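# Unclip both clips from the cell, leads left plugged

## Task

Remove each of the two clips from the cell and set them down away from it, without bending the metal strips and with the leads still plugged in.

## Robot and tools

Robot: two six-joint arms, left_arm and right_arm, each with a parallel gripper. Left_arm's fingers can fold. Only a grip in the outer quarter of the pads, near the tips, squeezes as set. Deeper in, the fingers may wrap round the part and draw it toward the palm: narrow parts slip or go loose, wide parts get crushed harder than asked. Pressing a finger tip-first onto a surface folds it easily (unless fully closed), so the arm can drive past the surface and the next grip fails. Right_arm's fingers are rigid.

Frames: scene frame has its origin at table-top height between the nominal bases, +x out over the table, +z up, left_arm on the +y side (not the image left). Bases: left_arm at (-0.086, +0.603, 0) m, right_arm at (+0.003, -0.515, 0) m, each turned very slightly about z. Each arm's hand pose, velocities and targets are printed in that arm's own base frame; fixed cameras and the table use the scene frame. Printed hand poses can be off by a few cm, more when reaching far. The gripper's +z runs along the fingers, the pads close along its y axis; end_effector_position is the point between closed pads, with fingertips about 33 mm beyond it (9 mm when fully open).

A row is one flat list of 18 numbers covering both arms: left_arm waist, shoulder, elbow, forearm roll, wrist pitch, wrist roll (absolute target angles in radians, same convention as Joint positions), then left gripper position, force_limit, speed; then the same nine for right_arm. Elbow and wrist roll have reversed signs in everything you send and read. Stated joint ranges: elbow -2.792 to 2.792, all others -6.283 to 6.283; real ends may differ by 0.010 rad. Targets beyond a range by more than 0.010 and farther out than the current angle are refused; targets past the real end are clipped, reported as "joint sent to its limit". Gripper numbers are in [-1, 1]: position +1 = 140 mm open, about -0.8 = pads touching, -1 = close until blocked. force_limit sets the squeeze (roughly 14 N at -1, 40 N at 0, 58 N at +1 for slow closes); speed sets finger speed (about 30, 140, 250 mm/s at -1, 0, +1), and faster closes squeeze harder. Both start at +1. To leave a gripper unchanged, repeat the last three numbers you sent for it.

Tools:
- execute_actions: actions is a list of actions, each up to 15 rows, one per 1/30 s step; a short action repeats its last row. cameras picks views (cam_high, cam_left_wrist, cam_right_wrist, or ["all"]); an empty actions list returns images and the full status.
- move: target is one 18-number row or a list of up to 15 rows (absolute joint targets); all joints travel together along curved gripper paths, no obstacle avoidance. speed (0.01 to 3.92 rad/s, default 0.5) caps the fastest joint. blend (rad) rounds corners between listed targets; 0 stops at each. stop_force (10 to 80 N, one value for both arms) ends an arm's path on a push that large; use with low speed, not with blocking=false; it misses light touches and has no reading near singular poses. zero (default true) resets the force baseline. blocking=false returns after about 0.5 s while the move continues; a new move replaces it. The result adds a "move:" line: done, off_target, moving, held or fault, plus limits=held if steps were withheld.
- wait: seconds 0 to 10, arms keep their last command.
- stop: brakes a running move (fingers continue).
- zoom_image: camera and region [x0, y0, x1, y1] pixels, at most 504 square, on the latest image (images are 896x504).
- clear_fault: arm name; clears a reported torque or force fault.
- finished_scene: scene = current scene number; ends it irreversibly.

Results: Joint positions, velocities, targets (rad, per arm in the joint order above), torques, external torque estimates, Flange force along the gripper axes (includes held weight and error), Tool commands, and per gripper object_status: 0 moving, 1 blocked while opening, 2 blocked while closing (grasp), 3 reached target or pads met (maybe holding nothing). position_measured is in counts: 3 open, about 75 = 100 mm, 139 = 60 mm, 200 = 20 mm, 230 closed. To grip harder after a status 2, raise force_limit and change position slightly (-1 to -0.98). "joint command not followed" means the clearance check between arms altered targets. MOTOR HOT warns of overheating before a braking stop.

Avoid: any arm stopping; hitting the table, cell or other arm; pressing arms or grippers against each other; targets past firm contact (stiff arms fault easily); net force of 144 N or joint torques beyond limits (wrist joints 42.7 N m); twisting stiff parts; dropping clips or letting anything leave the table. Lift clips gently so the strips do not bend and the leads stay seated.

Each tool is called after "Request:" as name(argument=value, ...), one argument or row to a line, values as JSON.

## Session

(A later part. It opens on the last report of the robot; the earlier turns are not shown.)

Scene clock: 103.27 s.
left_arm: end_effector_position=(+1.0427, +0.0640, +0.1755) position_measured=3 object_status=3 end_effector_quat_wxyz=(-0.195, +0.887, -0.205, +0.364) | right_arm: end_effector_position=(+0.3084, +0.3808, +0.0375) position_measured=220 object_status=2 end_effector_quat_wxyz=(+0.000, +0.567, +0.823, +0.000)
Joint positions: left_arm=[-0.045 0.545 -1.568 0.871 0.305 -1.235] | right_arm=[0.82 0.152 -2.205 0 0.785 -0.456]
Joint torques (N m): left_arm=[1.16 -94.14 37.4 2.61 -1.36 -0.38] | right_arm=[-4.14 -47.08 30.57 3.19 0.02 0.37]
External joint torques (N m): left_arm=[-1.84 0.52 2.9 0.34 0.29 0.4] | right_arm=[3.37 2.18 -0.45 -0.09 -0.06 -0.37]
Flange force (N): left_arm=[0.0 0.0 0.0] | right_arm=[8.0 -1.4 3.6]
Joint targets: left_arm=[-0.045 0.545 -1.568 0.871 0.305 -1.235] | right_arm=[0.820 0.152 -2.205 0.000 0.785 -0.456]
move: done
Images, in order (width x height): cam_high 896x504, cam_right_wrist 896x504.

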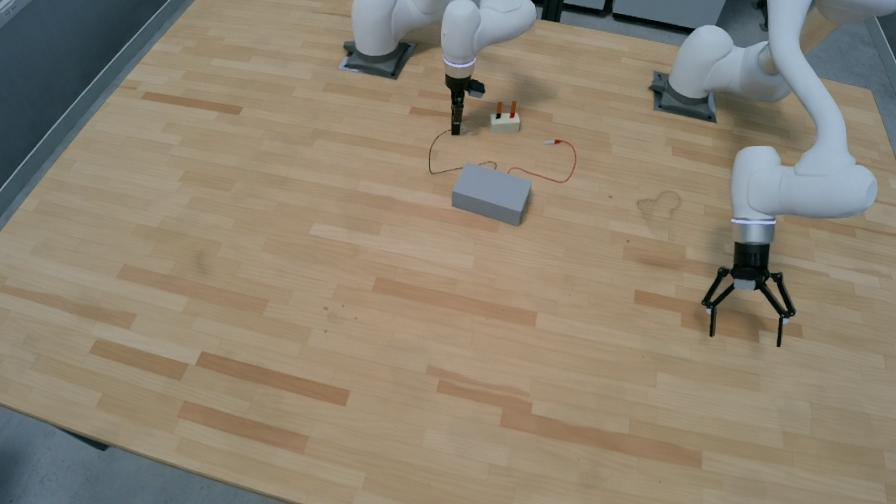

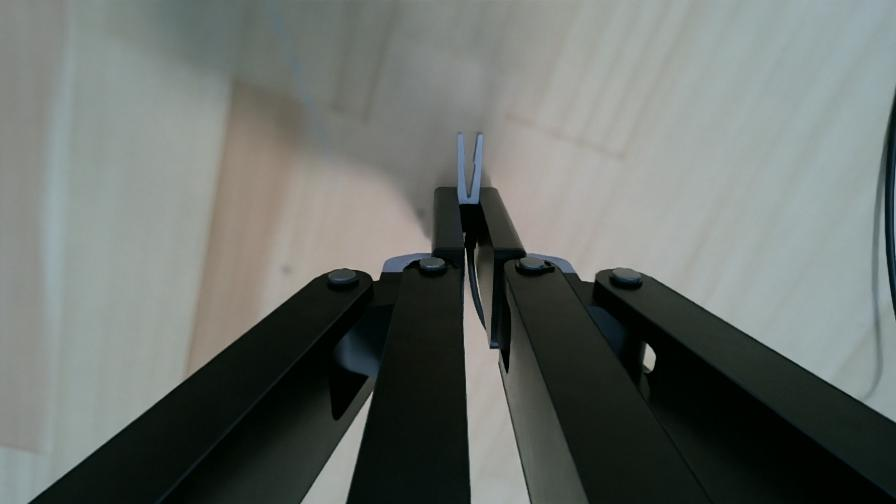

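Release and rise.

Request:
move(
  target=[
    [-0.045,0.545,-1.568,0.871,0.305,-1.235,1,1,1,0.8196,0.1516,-2.2049,0,0.7851,-0.4556,-0.35,-1,-1],
    [-0.045,0.545,-1.568,0.871,0.305,-1.235,1,1,1,0.8196,0.0466,-2.1289,0,0.9661,-0.4556,-0.35,-1,-1],
    [-0.045,0.545,-1.568,0.871,0.305,-1.235,1,1,1,0.8196,-0.05,-1.95,0,1.2416,-0.4556,-0.35,-1,-1],
  ],
  cameras=["cam_right_wrist","cam_high"],
  speed=[0.1,0.12,0.3],
)

Request:
zoom_image(
  camera="cam_high",
  region=[420, 80, 600, 200],
)

Scene clock: 108.23 s.
left_arm: end_effector_position=(+1.0427, +0.0640, +0.1755) position_measured=3 object_status=3 end_effector_quat_wxyz=(-0.195, +0.887, -0.205, +0.364) | right_arm: end_effector_position=(+0.3147, +0.3875, +0.2584) position_measured=173 object_status=3 end_effector_quat_wxyz=(+0.000, +0.567, +0.823, +0.000)
Joint positions: left_arm=[-0.045 0.545 -1.568 0.871 0.305 -1.235] | right_arm=[0.82 -0.05 -1.95 0 1.242 -0.456]
Joint torques (N m): left_arm=[0.87 -93.44 37.47 2.71 -1.38 -0.43] | right_arm=[-4.13 -36.49 40.74 4.26 -0.01 0.31]
External joint torques (N m): left_arm=[-1.23 -0.78 3.16 0.26 0.3 0.46] | right_arm=[3.59 1.94 -0.54 -0.12 -0.04 -0.31]
Flange force (N): left_arm=[0.0 0.0 0.0] | right_arm=[8.2 -1.4 1.9]
Joint targets: left_arm=[-0.045 0.545 -1.568 0.871 0.305 -1.235] | right_arm=[0.820 -0.050 -1.950 0.000 1.242 -0.456]
move: done
Images, in order (width x height): cam_high 896x504, cam_right_wrist 896x504.

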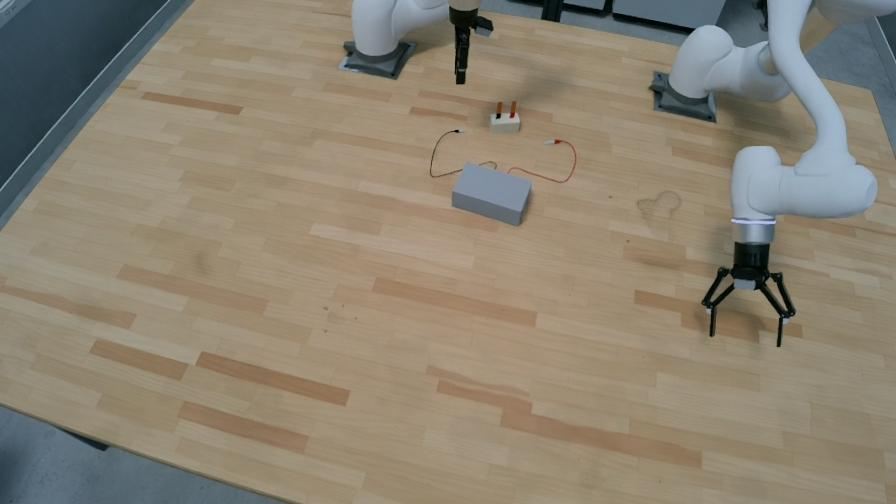

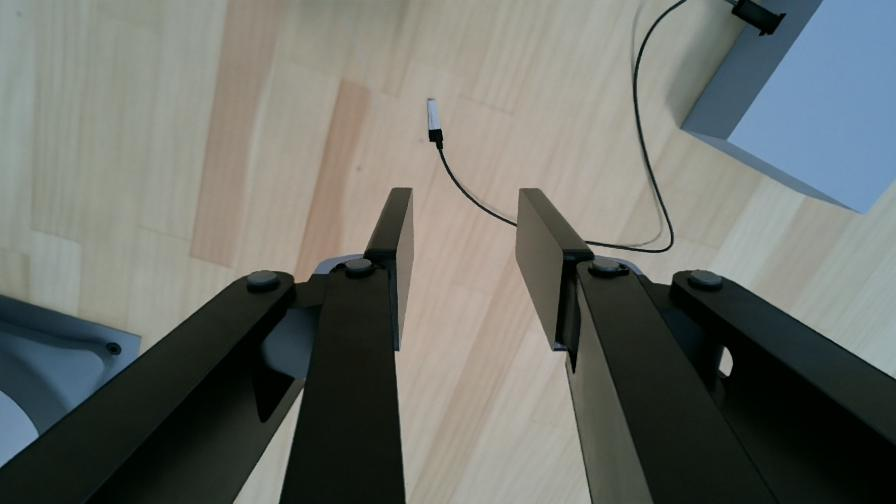

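Scaled by 2.800.

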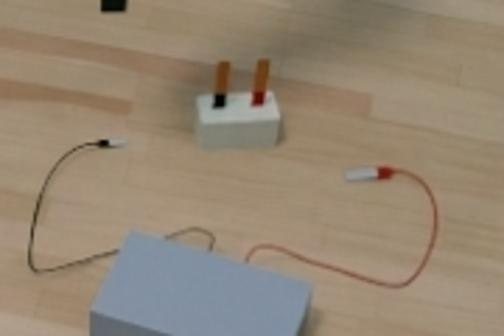

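Both are off and clear.

Request:
finished_scene(
  scene=1,
)

The scene is finished: the task was done.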